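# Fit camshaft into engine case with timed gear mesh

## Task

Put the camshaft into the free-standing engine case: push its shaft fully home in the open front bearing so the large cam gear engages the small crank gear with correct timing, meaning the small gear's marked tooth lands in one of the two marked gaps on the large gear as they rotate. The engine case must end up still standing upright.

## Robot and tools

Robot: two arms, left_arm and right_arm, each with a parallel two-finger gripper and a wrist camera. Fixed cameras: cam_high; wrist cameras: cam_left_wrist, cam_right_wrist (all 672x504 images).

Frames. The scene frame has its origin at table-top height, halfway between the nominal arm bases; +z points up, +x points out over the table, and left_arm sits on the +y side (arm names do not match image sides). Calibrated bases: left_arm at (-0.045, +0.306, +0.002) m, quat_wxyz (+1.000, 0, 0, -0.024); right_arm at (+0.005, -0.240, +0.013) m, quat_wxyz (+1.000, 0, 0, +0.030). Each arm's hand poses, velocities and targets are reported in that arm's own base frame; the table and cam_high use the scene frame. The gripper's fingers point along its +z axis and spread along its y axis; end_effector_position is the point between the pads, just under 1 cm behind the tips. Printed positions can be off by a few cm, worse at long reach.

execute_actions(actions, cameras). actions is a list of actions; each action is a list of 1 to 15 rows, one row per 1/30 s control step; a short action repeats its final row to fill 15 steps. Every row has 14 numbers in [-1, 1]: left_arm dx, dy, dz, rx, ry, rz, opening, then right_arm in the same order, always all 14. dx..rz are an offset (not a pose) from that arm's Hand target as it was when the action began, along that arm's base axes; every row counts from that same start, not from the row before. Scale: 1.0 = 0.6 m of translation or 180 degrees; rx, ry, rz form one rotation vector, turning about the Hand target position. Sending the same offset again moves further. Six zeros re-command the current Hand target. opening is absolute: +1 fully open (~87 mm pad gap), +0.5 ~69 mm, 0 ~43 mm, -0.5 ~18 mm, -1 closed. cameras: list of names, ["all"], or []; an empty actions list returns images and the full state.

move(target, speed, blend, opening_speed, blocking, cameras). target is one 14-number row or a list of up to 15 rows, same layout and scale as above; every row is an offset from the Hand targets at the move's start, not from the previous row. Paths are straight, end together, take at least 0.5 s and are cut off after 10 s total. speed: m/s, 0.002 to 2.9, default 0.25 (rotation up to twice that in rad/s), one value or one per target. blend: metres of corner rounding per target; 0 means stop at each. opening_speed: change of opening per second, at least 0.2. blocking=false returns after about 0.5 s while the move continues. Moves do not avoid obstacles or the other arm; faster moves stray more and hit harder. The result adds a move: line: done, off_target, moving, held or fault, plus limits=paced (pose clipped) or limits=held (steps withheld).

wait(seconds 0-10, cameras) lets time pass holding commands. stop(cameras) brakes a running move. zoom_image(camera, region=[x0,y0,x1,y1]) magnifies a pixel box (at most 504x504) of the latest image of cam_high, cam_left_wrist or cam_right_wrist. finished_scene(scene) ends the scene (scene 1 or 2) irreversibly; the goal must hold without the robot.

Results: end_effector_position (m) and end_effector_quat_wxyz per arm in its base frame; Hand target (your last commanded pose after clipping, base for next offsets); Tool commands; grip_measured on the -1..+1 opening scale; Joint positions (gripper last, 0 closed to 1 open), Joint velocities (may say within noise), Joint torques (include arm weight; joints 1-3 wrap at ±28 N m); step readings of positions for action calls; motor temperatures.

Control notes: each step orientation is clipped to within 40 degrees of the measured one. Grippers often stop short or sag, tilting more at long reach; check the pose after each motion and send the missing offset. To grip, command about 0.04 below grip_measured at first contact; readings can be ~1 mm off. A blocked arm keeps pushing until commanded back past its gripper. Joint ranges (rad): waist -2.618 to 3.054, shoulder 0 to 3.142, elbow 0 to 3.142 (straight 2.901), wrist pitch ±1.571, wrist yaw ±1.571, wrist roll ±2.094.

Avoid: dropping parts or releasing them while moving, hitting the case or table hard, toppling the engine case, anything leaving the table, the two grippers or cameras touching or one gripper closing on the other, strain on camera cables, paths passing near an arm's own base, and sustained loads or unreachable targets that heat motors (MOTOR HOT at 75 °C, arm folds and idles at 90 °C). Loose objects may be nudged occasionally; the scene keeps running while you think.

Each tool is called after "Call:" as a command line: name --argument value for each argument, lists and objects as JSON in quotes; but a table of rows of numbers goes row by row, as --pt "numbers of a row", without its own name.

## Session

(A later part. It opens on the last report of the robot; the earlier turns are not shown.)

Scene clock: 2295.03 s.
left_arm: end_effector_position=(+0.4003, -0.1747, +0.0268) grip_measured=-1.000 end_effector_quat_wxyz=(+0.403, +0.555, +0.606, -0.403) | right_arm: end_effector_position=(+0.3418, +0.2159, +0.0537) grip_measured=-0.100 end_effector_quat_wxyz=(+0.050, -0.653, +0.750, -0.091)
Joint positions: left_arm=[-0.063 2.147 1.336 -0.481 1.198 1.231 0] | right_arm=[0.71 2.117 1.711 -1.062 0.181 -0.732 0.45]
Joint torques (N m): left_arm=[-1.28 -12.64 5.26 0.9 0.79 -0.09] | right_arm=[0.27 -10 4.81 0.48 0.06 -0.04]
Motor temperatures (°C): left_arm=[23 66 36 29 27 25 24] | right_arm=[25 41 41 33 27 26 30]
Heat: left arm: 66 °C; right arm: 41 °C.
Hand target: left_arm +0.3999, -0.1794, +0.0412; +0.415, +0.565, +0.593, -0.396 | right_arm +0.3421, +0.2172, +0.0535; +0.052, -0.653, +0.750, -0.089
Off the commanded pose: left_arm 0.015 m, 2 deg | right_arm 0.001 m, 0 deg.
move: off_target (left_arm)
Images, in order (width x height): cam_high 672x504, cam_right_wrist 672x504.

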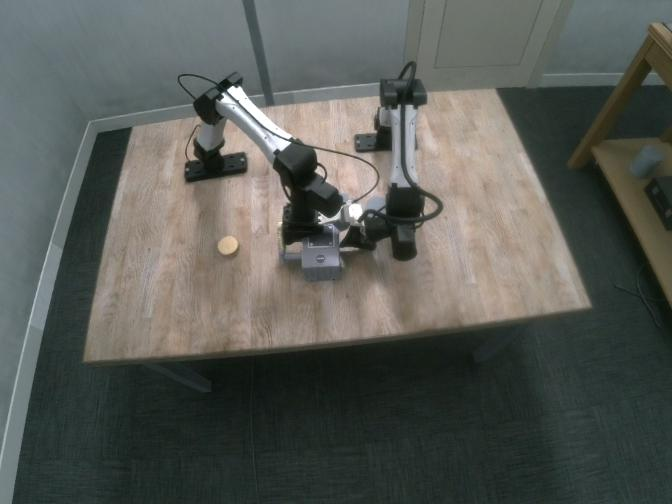

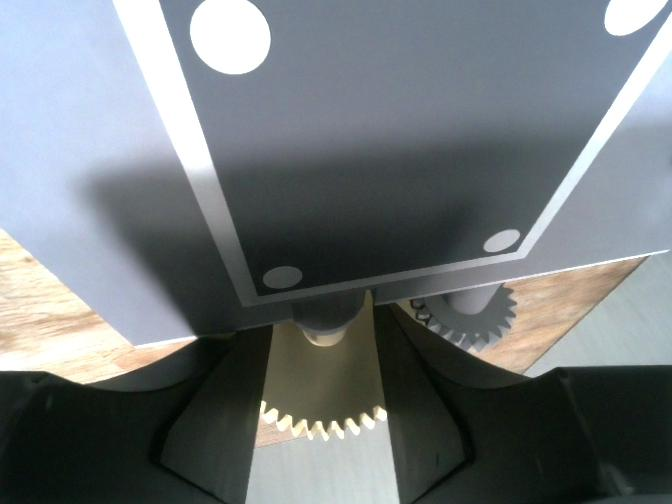

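Call:
move --target '[0,0.12,0.02,0,0,0,-1, 0,0,0,0,0,0,-0.1]' --speed 0.08 --cameras '["cam_left_wrist","cam_high"]'

Scene clock: 2303.40 s.
left_arm: end_effector_position=(+0.3977, -0.1065, +0.0533) grip_measured=-1.000 end_effector_quat_wxyz=(+0.412, +0.569, +0.597, -0.388) | right_arm: end_effector_position=(+0.3418, +0.2159, +0.0537) grip_measured=-0.100 end_effector_quat_wxyz=(+0.050, -0.653, +0.750, -0.091)
Joint positions: left_arm=[0.108 2.178 1.523 -1.052 1.199 1.723 0] | right_arm=[0.71 2.117 1.711 -1.062 0.181 -0.732 0.45]
Joint torques (N m): left_arm=[-0.06 -7.64 8.38 -0.18 0.96 0.07] | right_arm=[0.24 -9.99 4.82 0.48 0.04 -0.03]
Motor temperatures (°C): left_arm=[23 66 36 28 28 25 24] | right_arm=[25 41 40 33 27 26 29]
Heat: left arm: 66 °C; right arm: 41 °C.
Hand target: left_arm +0.3998, -0.1075, +0.0532; +0.415, +0.565, +0.593, -0.397 | right_arm +0.3421, +0.2172, +0.0535; +0.052, -0.653, +0.750, -0.089
Off the commanded pose: left_arm 0.002 m, 1 deg | right_arm 0.001 m, 0 deg.
move: done
Images, in order (width x height): cam_high 672x504, cam_left_wrist 672x504.

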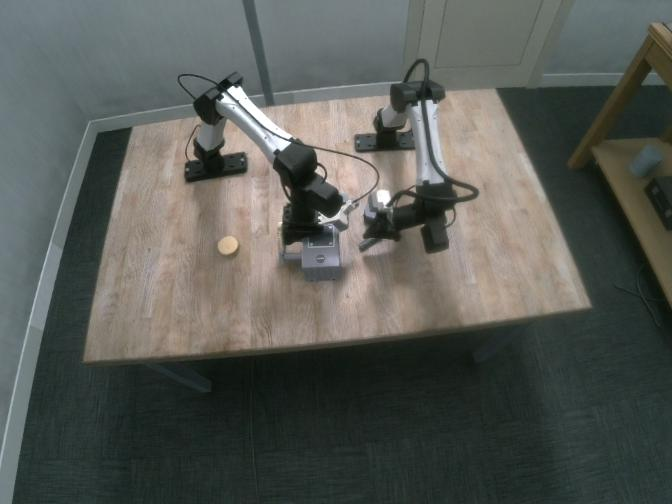

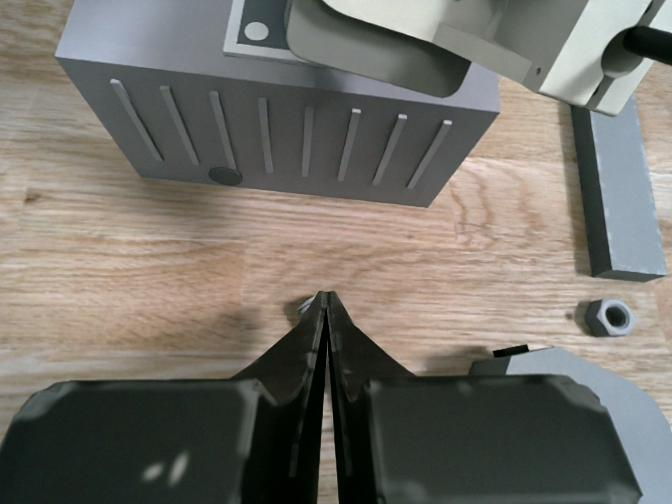

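Call:
move --target '[0,0,0,0,0,0,-1, -0.01,0.0,0.06,0,0,0,-0.1]' --speed 0.05 --cameras '["cam_right_wrist"]'

Scene clock: 2309.60 s.
left_arm: end_effector_position=(+0.3973, -0.1066, +0.0534) grip_measured=-1.000 end_effector_quat_wxyz=(+0.412, +0.569, +0.597, -0.388) | right_arm: end_effector_position=(+0.3351, +0.2120, +0.0703) grip_measured=-0.100 end_effector_quat_wxyz=(+0.031, -0.655, +0.750, -0.090)
Joint positions: left_arm=[0.108 2.178 1.523 -1.054 1.199 1.725 0] | right_arm=[0.713 2.115 1.772 -1.164 0.18 -0.729 0.45]
Joint torques (N m): left_arm=[-0.08 -7.56 8.49 -0.17 0.95 0.08] | right_arm=[0.8 -13.07 6.82 0.2 0.07 0.02]
Motor temperatures (°C): left_arm=[23 66 36 28 28 25 24] | right_arm=[25 41 40 32 27 26 29]
Heat: left arm: 66 °C; right arm: 41 °C.
Hand target: left_arm +0.3998, -0.1075, +0.0532; +0.415, +0.565, +0.593, -0.397 | right_arm +0.3361, +0.2172, +0.0895; +0.052, -0.653, +0.750, -0.089
Off the commanded pose: left_arm 0.003 m, 1 deg | right_arm 0.020 m, 2 deg.
move: off_target (right_arm)
Images, in order (width x height): cam_right_wrist 672x504.

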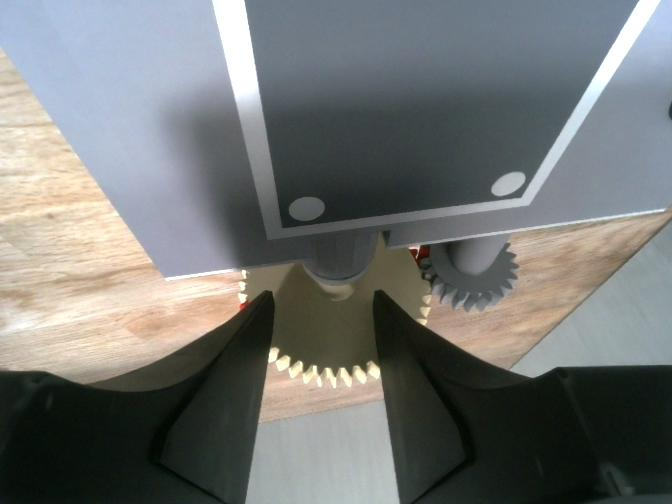

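Call:
zoom_image --camera "cam_right_wrist" --region '[230, 220, 390, 330]'

Call:
zoom_image --camera "cam_right_wrist" --region '[390, 230, 470, 310]'

Scaled by 3.150 from the camera's 672x504 image, which has a finer 960x720 frame.

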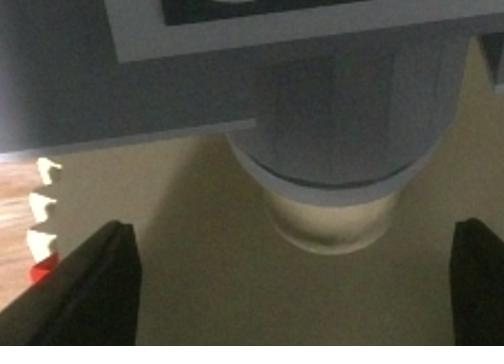

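Scaled by 6.300 from the camera's 672x504 image, which has a finer 960x720 frame.

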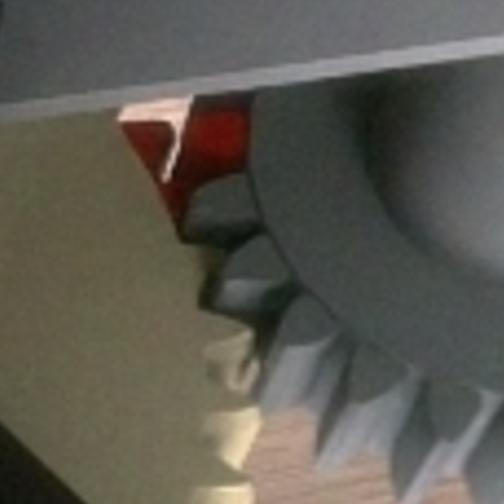

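Call:
move --target '[0.0,0,0,0,0,0,-1, -0.03,0,0.12,0,0,0,-0.1]' --speed 0.08 --cameras '["cam_right_wrist","cam_high"]'

Call:
zoom_image --camera "cam_right_wrist" --region '[240, 150, 480, 350]'

Call:
zoom_image --camera "cam_high" --region '[260, 210, 350, 290]'

Scene clock: 2328.33 s.
left_arm: end_effector_position=(+0.3973, -0.1066, +0.0534) grip_measured=-1.000 end_effector_quat_wxyz=(+0.412, +0.569, +0.597, -0.388) | right_arm: end_effector_position=(+0.3190, +0.2143, +0.1448) grip_measured=-0.100 end_effector_quat_wxyz=(+0.031, -0.655, +0.750, -0.089)
Joint positions: left_arm=[0.108 2.178 1.523 -1.054 1.199 1.725 0] | right_arm=[0.742 2.082 2.018 -1.448 0.18 -0.699 0.45]
Joint torques (N m): left_arm=[-0.08 -7.57 8.49 -0.17 0.95 0.08] | right_arm=[0.83 -12.19 6.75 0.23 0.1 0.03]
Motor temperatures (°C): left_arm=[23 63 37 27 28 25 24] | right_arm=[25 46 41 32 27 26 29]
Heat: left arm: 63 °C; right arm: 46 °C.
Hand target: left_arm +0.3998, -0.1075, +0.0532; +0.415, +0.565, +0.593, -0.397 | right_arm +0.3181, +0.2172, +0.1615; +0.052, -0.653, +0.750, -0.089
Off the commanded pose: left_arm 0.003 m, 1 deg | right_arm 0.017 m, 2 deg.
move: off_target (right_arm)
Images, in order (width x height): cam_high 672x504, cam_right_wrist 672x504.

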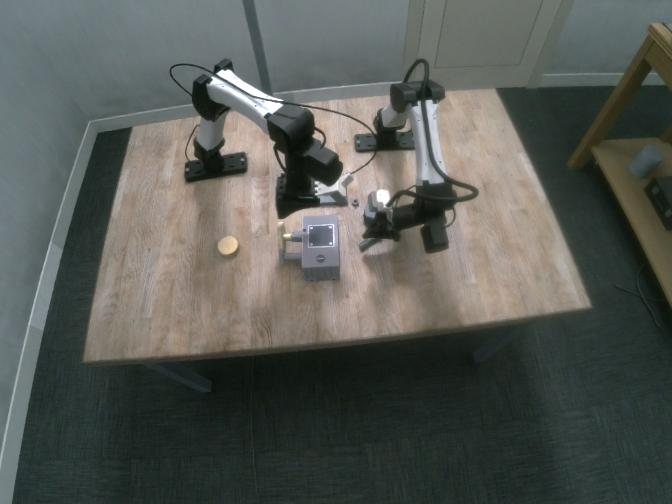

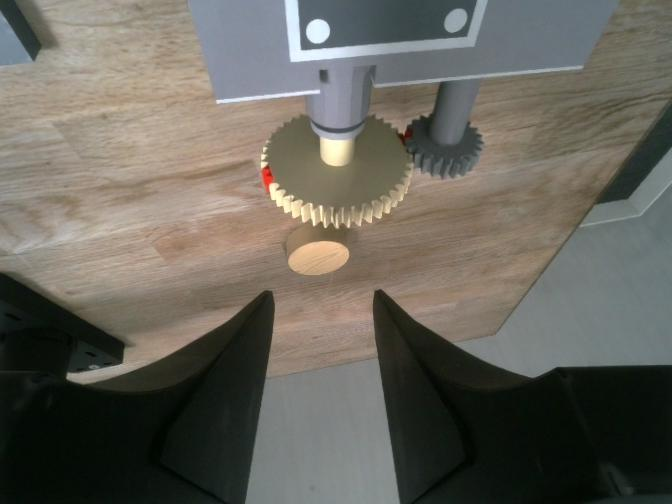

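Scaled by 2.100 from the camera's 672x504 image, which has a finer 960x720 frame.

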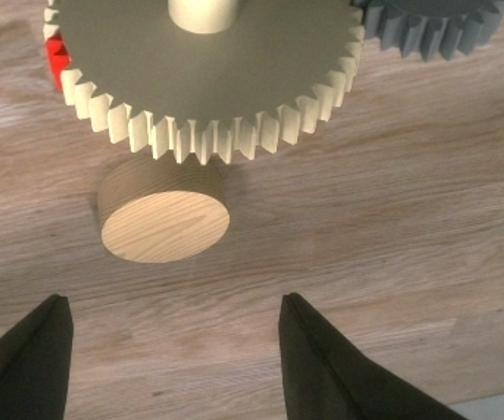

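Scaled by 5.600 from the camera's 672x504 image, which has a finer 960x720 frame.

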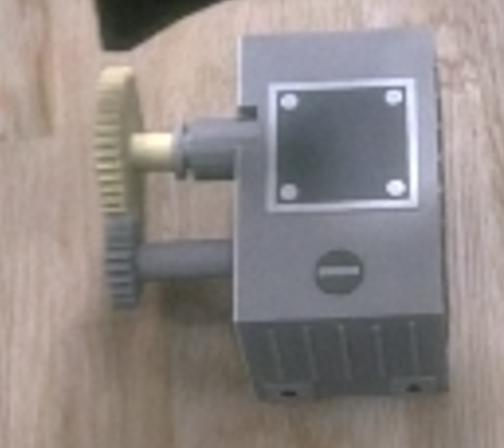

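Call:
zoom_image --camera "cam_right_wrist" --region '[250, 50, 490, 240]'

Call:
zoom_image --camera "cam_right_wrist" --region '[290, 80, 390, 180]'

Call:
zoom_image --camera "cam_high" --region '[272, 215, 312, 270]'

Scaled by 2.100 from the camera's 672x504 image, which has a finer 960x720 frame.

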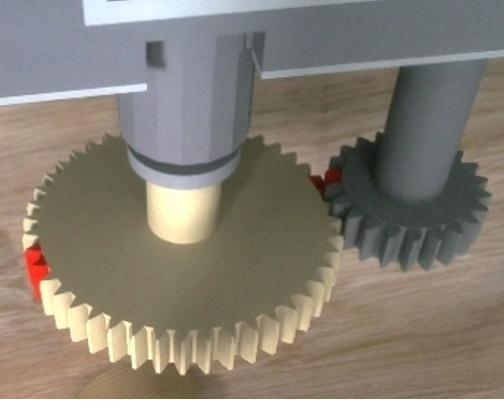

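Scaled by 5.040 from the camera's 672x504 image, which has a finer 960x720 frame.

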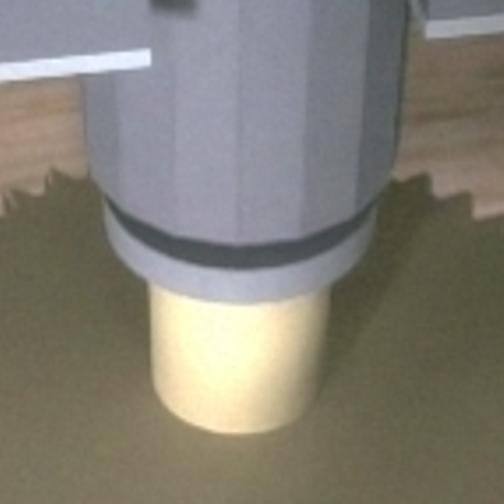

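Scaled by 9.164 from the camera's 672x504 image, which has a finer 960x720 frame.

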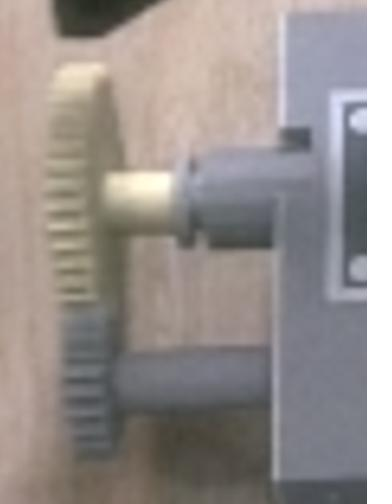

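Call:
move --pt "0 0 0 0 0 0 -1 0 0 0.0 0 0 0 -1" --pt "0 0 0 0 0 0 -1 0.01 -0.115 0.0 0 0 0 -1" --speed 0.1 --cameras '["cam_right_wrist","cam_high"]'

Scene clock: 2345.80 s.
left_arm: end_effector_position=(+0.3973, -0.1066, +0.0534) grip_measured=-1.000 end_effector_quat_wxyz=(+0.412, +0.569, +0.597, -0.388) | right_arm: end_effector_position=(+0.3233, +0.1476, +0.1558) grip_measured=-1.000 end_effector_quat_wxyz=(+0.035, -0.653, +0.751, -0.091)
Joint positions: left_arm=[0.108 2.178 1.523 -1.054 1.199 1.725 0] | right_arm=[0.6 1.904 1.806 -1.382 0.174 -0.839 0]
Joint torques (N m): left_arm=[-0.08 -7.57 8.47 -0.17 0.95 0.08] | right_arm=[-0.2 -10.89 3.9 0.57 -0.06 -0.05]
Motor temperatures (°C): left_arm=[23 61 37 27 28 25 24] | right_arm=[25 47 42 31 27 26 29]
Heat: left arm: 61 °C; right arm: 47 °C.
Hand target: left_arm +0.3998, -0.1075, +0.0532; +0.415, +0.565, +0.593, -0.397 | right_arm +0.3241, +0.1482, +0.1615; +0.052, -0.653, +0.750, -0.089
Off the commanded pose: left_arm 0.003 m, 1 deg | right_arm 0.006 m, 2 deg.
move: done
Images, in order (width x height): cam_high 672x504, cam_right_wrist 672x504.

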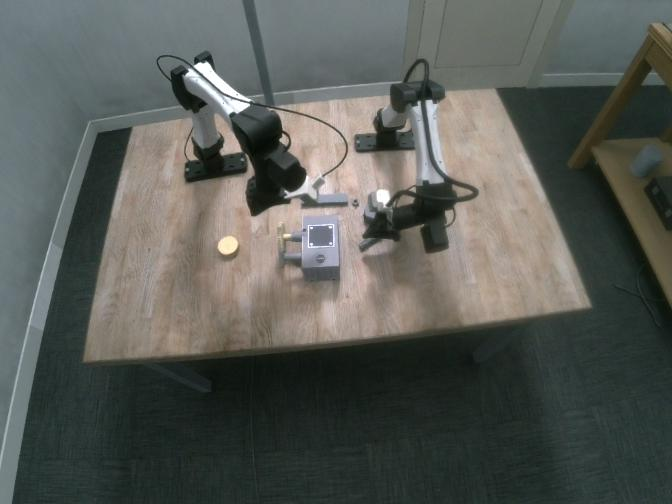

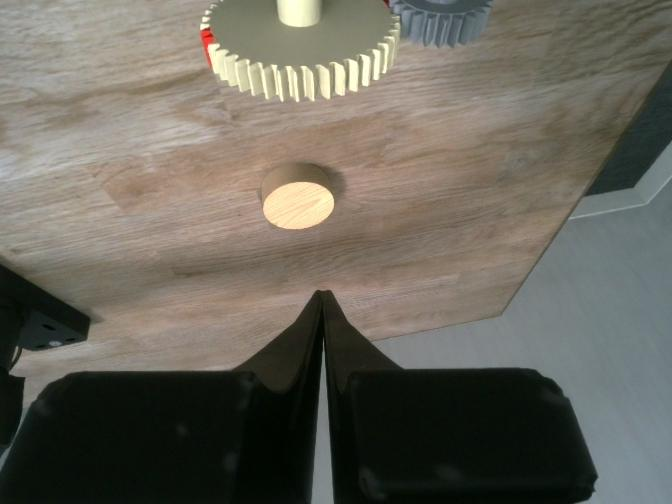

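Call:
move --pt "0 0.0 0.0 0 0 0 -1 0.026 0 -0.12 0 0 0 -1" --pt "0 0.0 0.0 0 0 0 -1 0.026 0 -0.177 0 0 0 -1" --speed 0.1 --cameras '["cam_right_wrist","cam_high"]'

Call:
zoom_image --camera "cam_high" --region '[230, 200, 350, 290]'

Scene clock: 2354.80 s.
left_arm: end_effector_position=(+0.3973, -0.1066, +0.0534) grip_measured=-1.000 end_effector_quat_wxyz=(+0.412, +0.569, +0.597, -0.388) | right_arm: end_effector_position=(+0.3340, +0.1449, +0.0601) grip_measured=-1.000 end_effector_quat_wxyz=(+0.039, -0.654, +0.750, -0.092)
Joint positions: left_arm=[0.108 2.178 1.523 -1.054 1.199 1.725 0] | right_arm=[0.578 1.938 1.471 -0.999 0.171 -0.864 0]
Joint torques (N m): left_arm=[-0.08 -7.57 8.49 -0.17 0.95 0.07] | right_arm=[-0.32 -8.06 4.04 0.79 -0.05 -0.11]
Motor temperatures (°C): left_arm=[23 60 38 27 28 25 24] | right_arm=[25 46 42 32 27 26 29]
Heat: left arm: 60 °C; right arm: 46 °C.
Hand target: left_arm +0.3998, -0.1075, +0.0532; +0.415, +0.565, +0.593, -0.397 | right_arm +0.3397, +0.1481, +0.0553; +0.052, -0.653, +0.750, -0.089
Off the commanded pose: left_arm 0.003 m, 1 deg | right_arm 0.008 m, 2 deg.
move: done
Images, in order (width x height): cam_high 672x504, cam_right_wrist 672x504.

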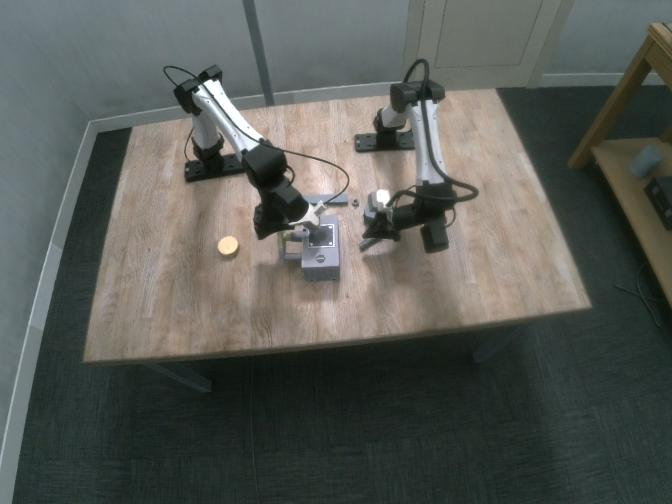

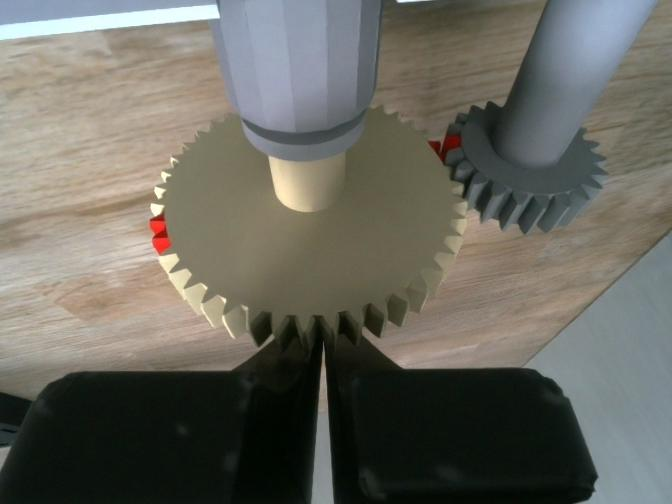

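Scaled by 4.200 from the camera's 672x504 image, which has a finer 960x720 frame.

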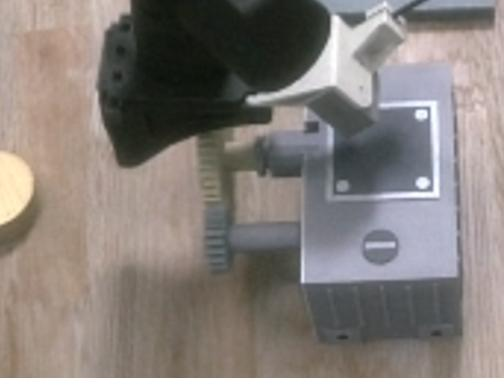

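Call:
move --pt "0 -0.09 -0.02 0 0 0 -1 0 0 0 0 0 0 -1" --pt "0 -0.117 -0.02 0 0 0 -1 0 0 0 0 0 0 -1" --speed '[0.08,0.02]' --cameras '["cam_left_wrist"]'

Scene clock: 2362.97 s.
left_arm: end_effector_position=(+0.4001, -0.1743, +0.0272) grip_measured=-1.000 end_effector_quat_wxyz=(+0.404, +0.557, +0.604, -0.403) | right_arm: end_effector_position=(+0.3341, +0.1449, +0.0601) grip_measured=-1.000 end_effector_quat_wxyz=(+0.039, -0.654, +0.750, -0.092)
Joint positions: left_arm=[-0.061 2.149 1.34 -0.494 1.201 1.245 0] | right_arm=[0.578 1.938 1.471 -0.999 0.171 -0.865 0]
Joint torques (N m): left_arm=[-0.98 -12.62 5.23 0.85 0.77 -0.09] | right_arm=[-0.32 -8.05 4.03 0.79 -0.05 -0.09]
Motor temperatures (°C): left_arm=[23 61 38 27 28 25 24] | right_arm=[25 44 41 32 27 26 29]
Heat: left arm: 61 °C; right arm: 44 °C.
Hand target: left_arm +0.3999, -0.1777, +0.0412; +0.415, +0.565, +0.593, -0.396 | right_arm +0.3397, +0.1481, +0.0553; +0.052, -0.653, +0.750, -0.089
Off the commanded pose: left_arm 0.014 m, 2 deg | right_arm 0.008 m, 2 deg.
move: off_target (left_arm)
Images, in order (width x height): cam_left_wrist 672x504.

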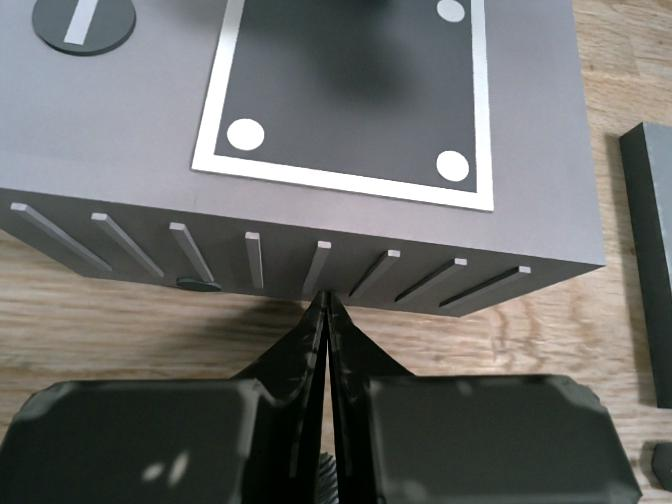

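Call:
move --target '[0,0,0,0,0,0,-1, 0.004,0.04,0,0,0,0,-1]' --speed 0.04

Call:
move --target '[0,0,0,0,0,0,-1, 0.001,0.013,0,0,0,0,-1]' --speed 0.02 --cameras '["cam_right_wrist","cam_high"]'

Call:
zoom_image --camera "cam_right_wrist" --region '[220, 150, 520, 400]'

Scene clock: 2369.77 s.
left_arm: end_effector_position=(+0.4004, -0.1743, +0.0273) grip_measured=-1.000 end_effector_quat_wxyz=(+0.404, +0.557, +0.604, -0.403) | right_arm: end_effector_position=(+0.3334, +0.1485, +0.0613) grip_measured=-1.000 end_effector_quat_wxyz=(+0.022, -0.650, +0.752, -0.106)
Joint positions: left_arm=[-0.061 2.149 1.34 -0.492 1.201 1.243 0] | right_arm=[0.6 1.976 1.52 -1.046 0.205 -0.832 0]
Joint torques (N m): left_arm=[-0.98 -12.63 5.18 0.87 0.77 -0.09] | right_arm=[2.19 -6.58 6.56 0.85 -0.36 0.05]
Motor temperatures (°C): left_arm=[23 63 38 27 28 25 24] | right_arm=[25 43 40 32 27 26 29]
Heat: left arm: 63 °C; right arm: 43 °C.
Hand target: left_arm +0.3998, -0.1776, +0.0412; +0.415, +0.565, +0.593, -0.396 | right_arm +0.3421, +0.1722, +0.0553; +0.052, -0.653, +0.750, -0.089
Off the commanded pose: left_arm 0.014 m, 2 deg | right_arm 0.026 m, 4 deg.
move: off_target (left_arm, right_arm)

Scene clock: 2370.60 s.
left_arm: end_effector_position=(+0.4004, -0.1743, +0.0273) grip_measured=-1.000 end_effector_quat_wxyz=(+0.404, +0.557, +0.604, -0.403) | right_arm: end_effector_position=(+0.3328, +0.1510, +0.0640) grip_measured=-1.000 end_effector_quat_wxyz=(+0.015, -0.649, +0.753, -0.112)
Joint positions: left_arm=[-0.061 2.149 1.34 -0.492 1.201 1.243 0] | right_arm=[0.613 1.992 1.549 -1.075 0.219 -0.816 0]
Joint torques (N m): left_arm=[-0.98 -12.64 5.19 0.87 0.78 -0.09] | right_arm=[2.5 -6.49 6.54 0.96 -0.49 0.05]
Motor temperatures (°C): left_arm=[23 64 38 27 28 25 24] | right_arm=[25 43 40 32 27 26 29]
Heat: left arm: 64 °C; right arm: 43 °C.
Hand target: left_arm +0.3998, -0.1776, +0.0412; +0.415, +0.565, +0.593, -0.396 | right_arm +0.3427, +0.1801, +0.0553; +0.052, -0.653, +0.750, -0.089
Off the commanded pose: left_arm 0.014 m, 2 deg | right_arm 0.032 m, 5 deg.
move: off_target (left_arm, right_arm)
Images, in order (width x height): cam_high 672x504, cam_right_wrist 672x504.

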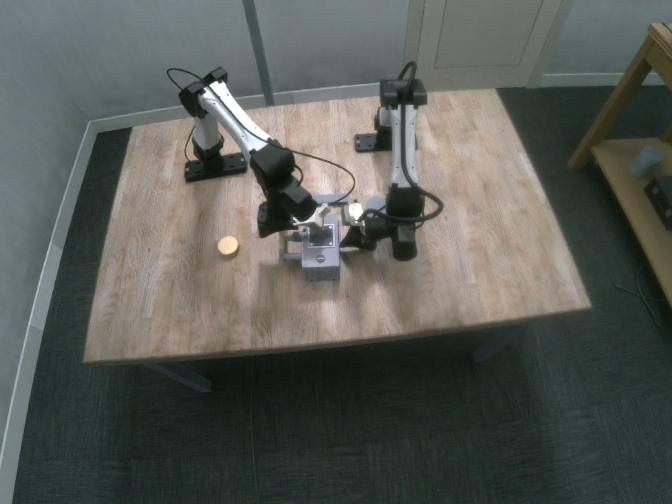

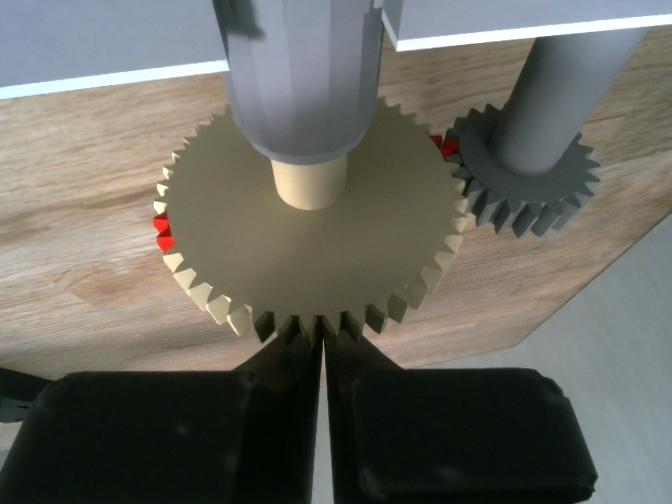

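Scaled by 1.680 from the camera's 672x504 image, which has a finer 960x720 frame.

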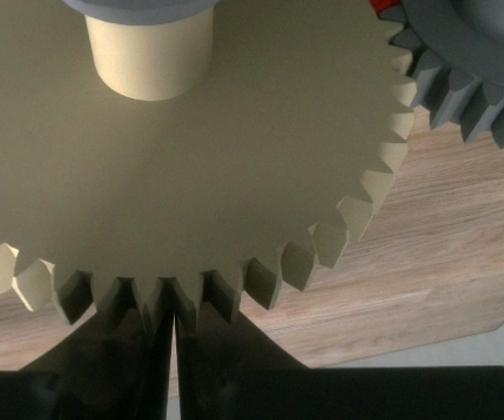

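Call:
zoom_image --camera "cam_right_wrist" --region '[220, 90, 380, 220]'

Call:
zoom_image --camera "cam_right_wrist" --region '[400, 90, 520, 240]'

Call:
zoom_image --camera "cam_high" --region '[272, 215, 312, 270]'

Scaled by 3.150 from the camera's 672x504 image, which has a finer 960x720 frame.

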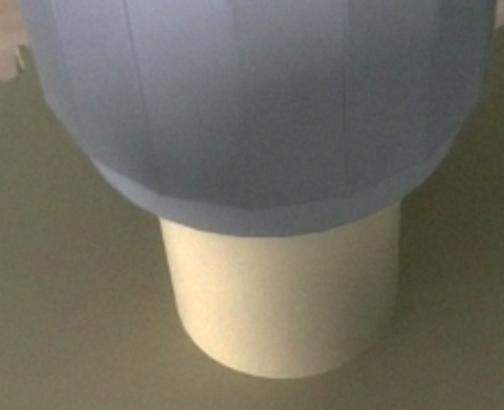

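Scaled by 3.360 from the camera's 672x504 image, which has a finer 960x720 frame.

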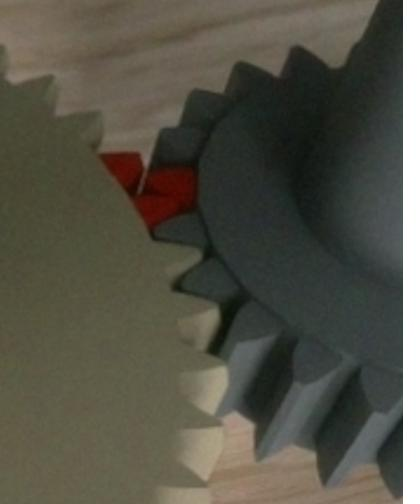

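Scaled by 9.164 from the camera's 672x504 image, which has a finer 960x720 frame.

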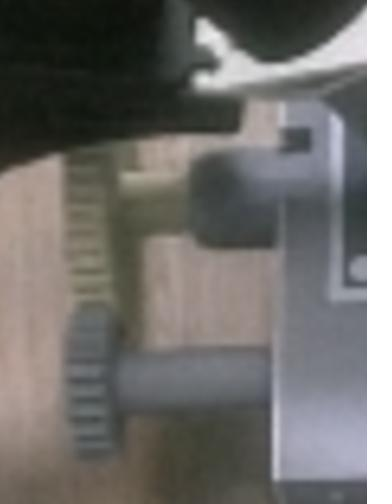

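Call:
move --pt "0 0 0 0 0 0 -1 -0.005 -0.1 0 0 0 0 -1" --pt "0 0.08 0.02 0 0 0 -1 -0.005 -0.12 0.1 0 0 0 -1" --speed '[0.08,0.1]' --cameras '["cam_right_wrist","cam_high","cam_left_wrist"]'

Call:
zoom_image --camera "cam_high" --region '[260, 200, 360, 290]'

Call:
zoom_image --camera "cam_right_wrist" --region '[180, 0, 520, 140]'

Scene clock: 2386.40 s.
left_arm: end_effector_position=(+0.3969, -0.1281, +0.0467) grip_measured=-1.000 end_effector_quat_wxyz=(+0.407, +0.565, +0.601, -0.392) | right_arm: end_effector_position=(+0.3359, +0.1068, +0.1017) grip_measured=-1.000 end_effector_quat_wxyz=(+0.035, -0.654, +0.750, -0.089)
Joint positions: left_arm=[0.052 2.149 1.45 -0.875 1.201 1.562 0] | right_arm=[0.483 1.852 1.523 -1.132 0.158 -0.96 0]
Joint torques (N m): left_arm=[-0.16 -8.88 8.54 0.09 1.01 0.11] | right_arm=[-0.39 -10.04 6.86 0.32 -0.06 -0.09]
Motor temperatures (°C): left_arm=[23 67 37 27 28 25 24] | right_arm=[25 42 40 32 27 26 29]
Heat: left arm: 67 °C; right arm: 42 °C.
Hand target: left_arm +0.3999, -0.1296, +0.0533; +0.415, +0.565, +0.593, -0.396 | right_arm +0.3397, +0.1081, +0.1153; +0.052, -0.653, +0.750, -0.089
Off the commanded pose: left_arm 0.007 m, 1 deg | right_arm 0.014 m, 2 deg.
move: off_target (right_arm)

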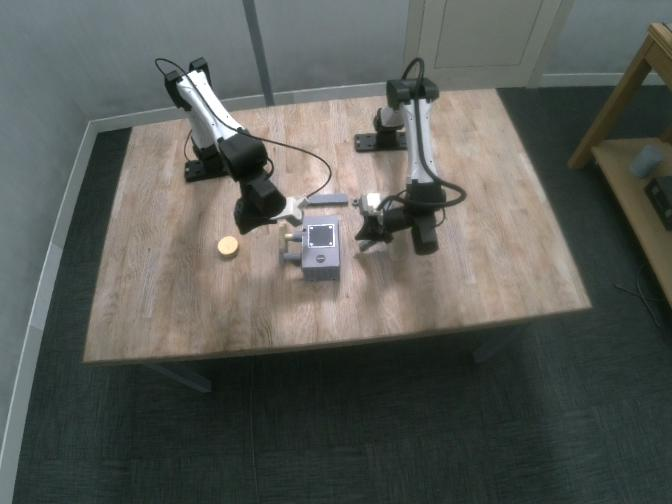

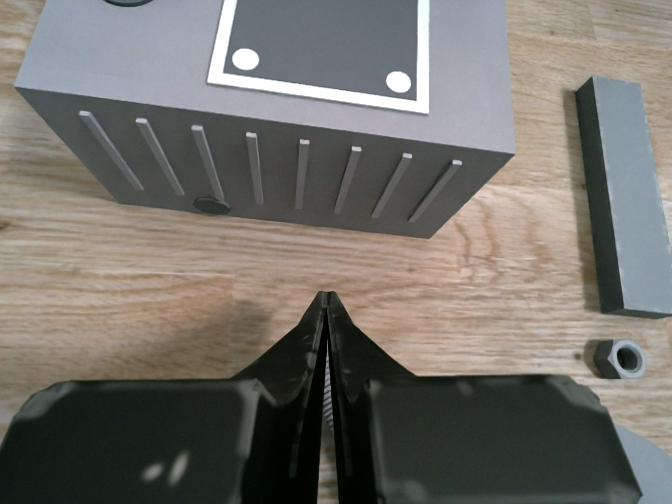

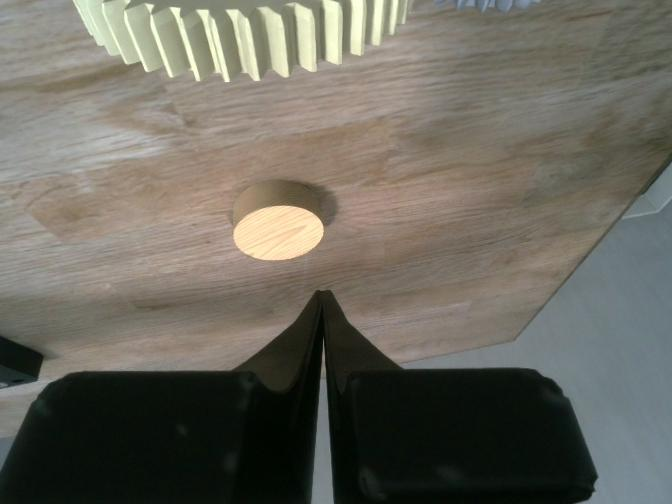

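Scaled by 5.040 from the camera's 672x504 image, which has a finer 960x720 frame.

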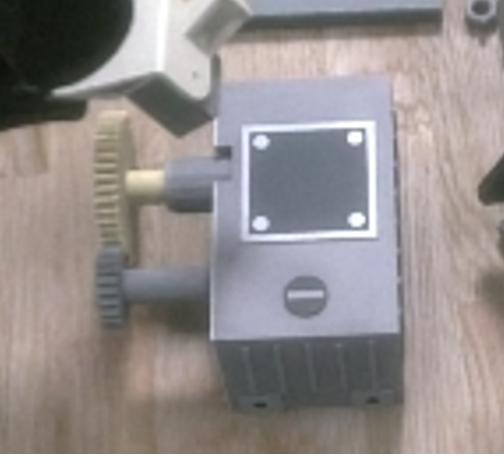

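Scaled by 1.482 from the camera's 672x504 image, which has a finer 960x720 frame.

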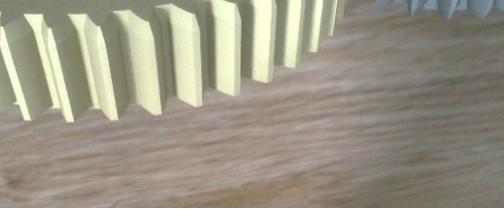

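Call:
finished_scene --scene 1

The scene is finished: the task was done.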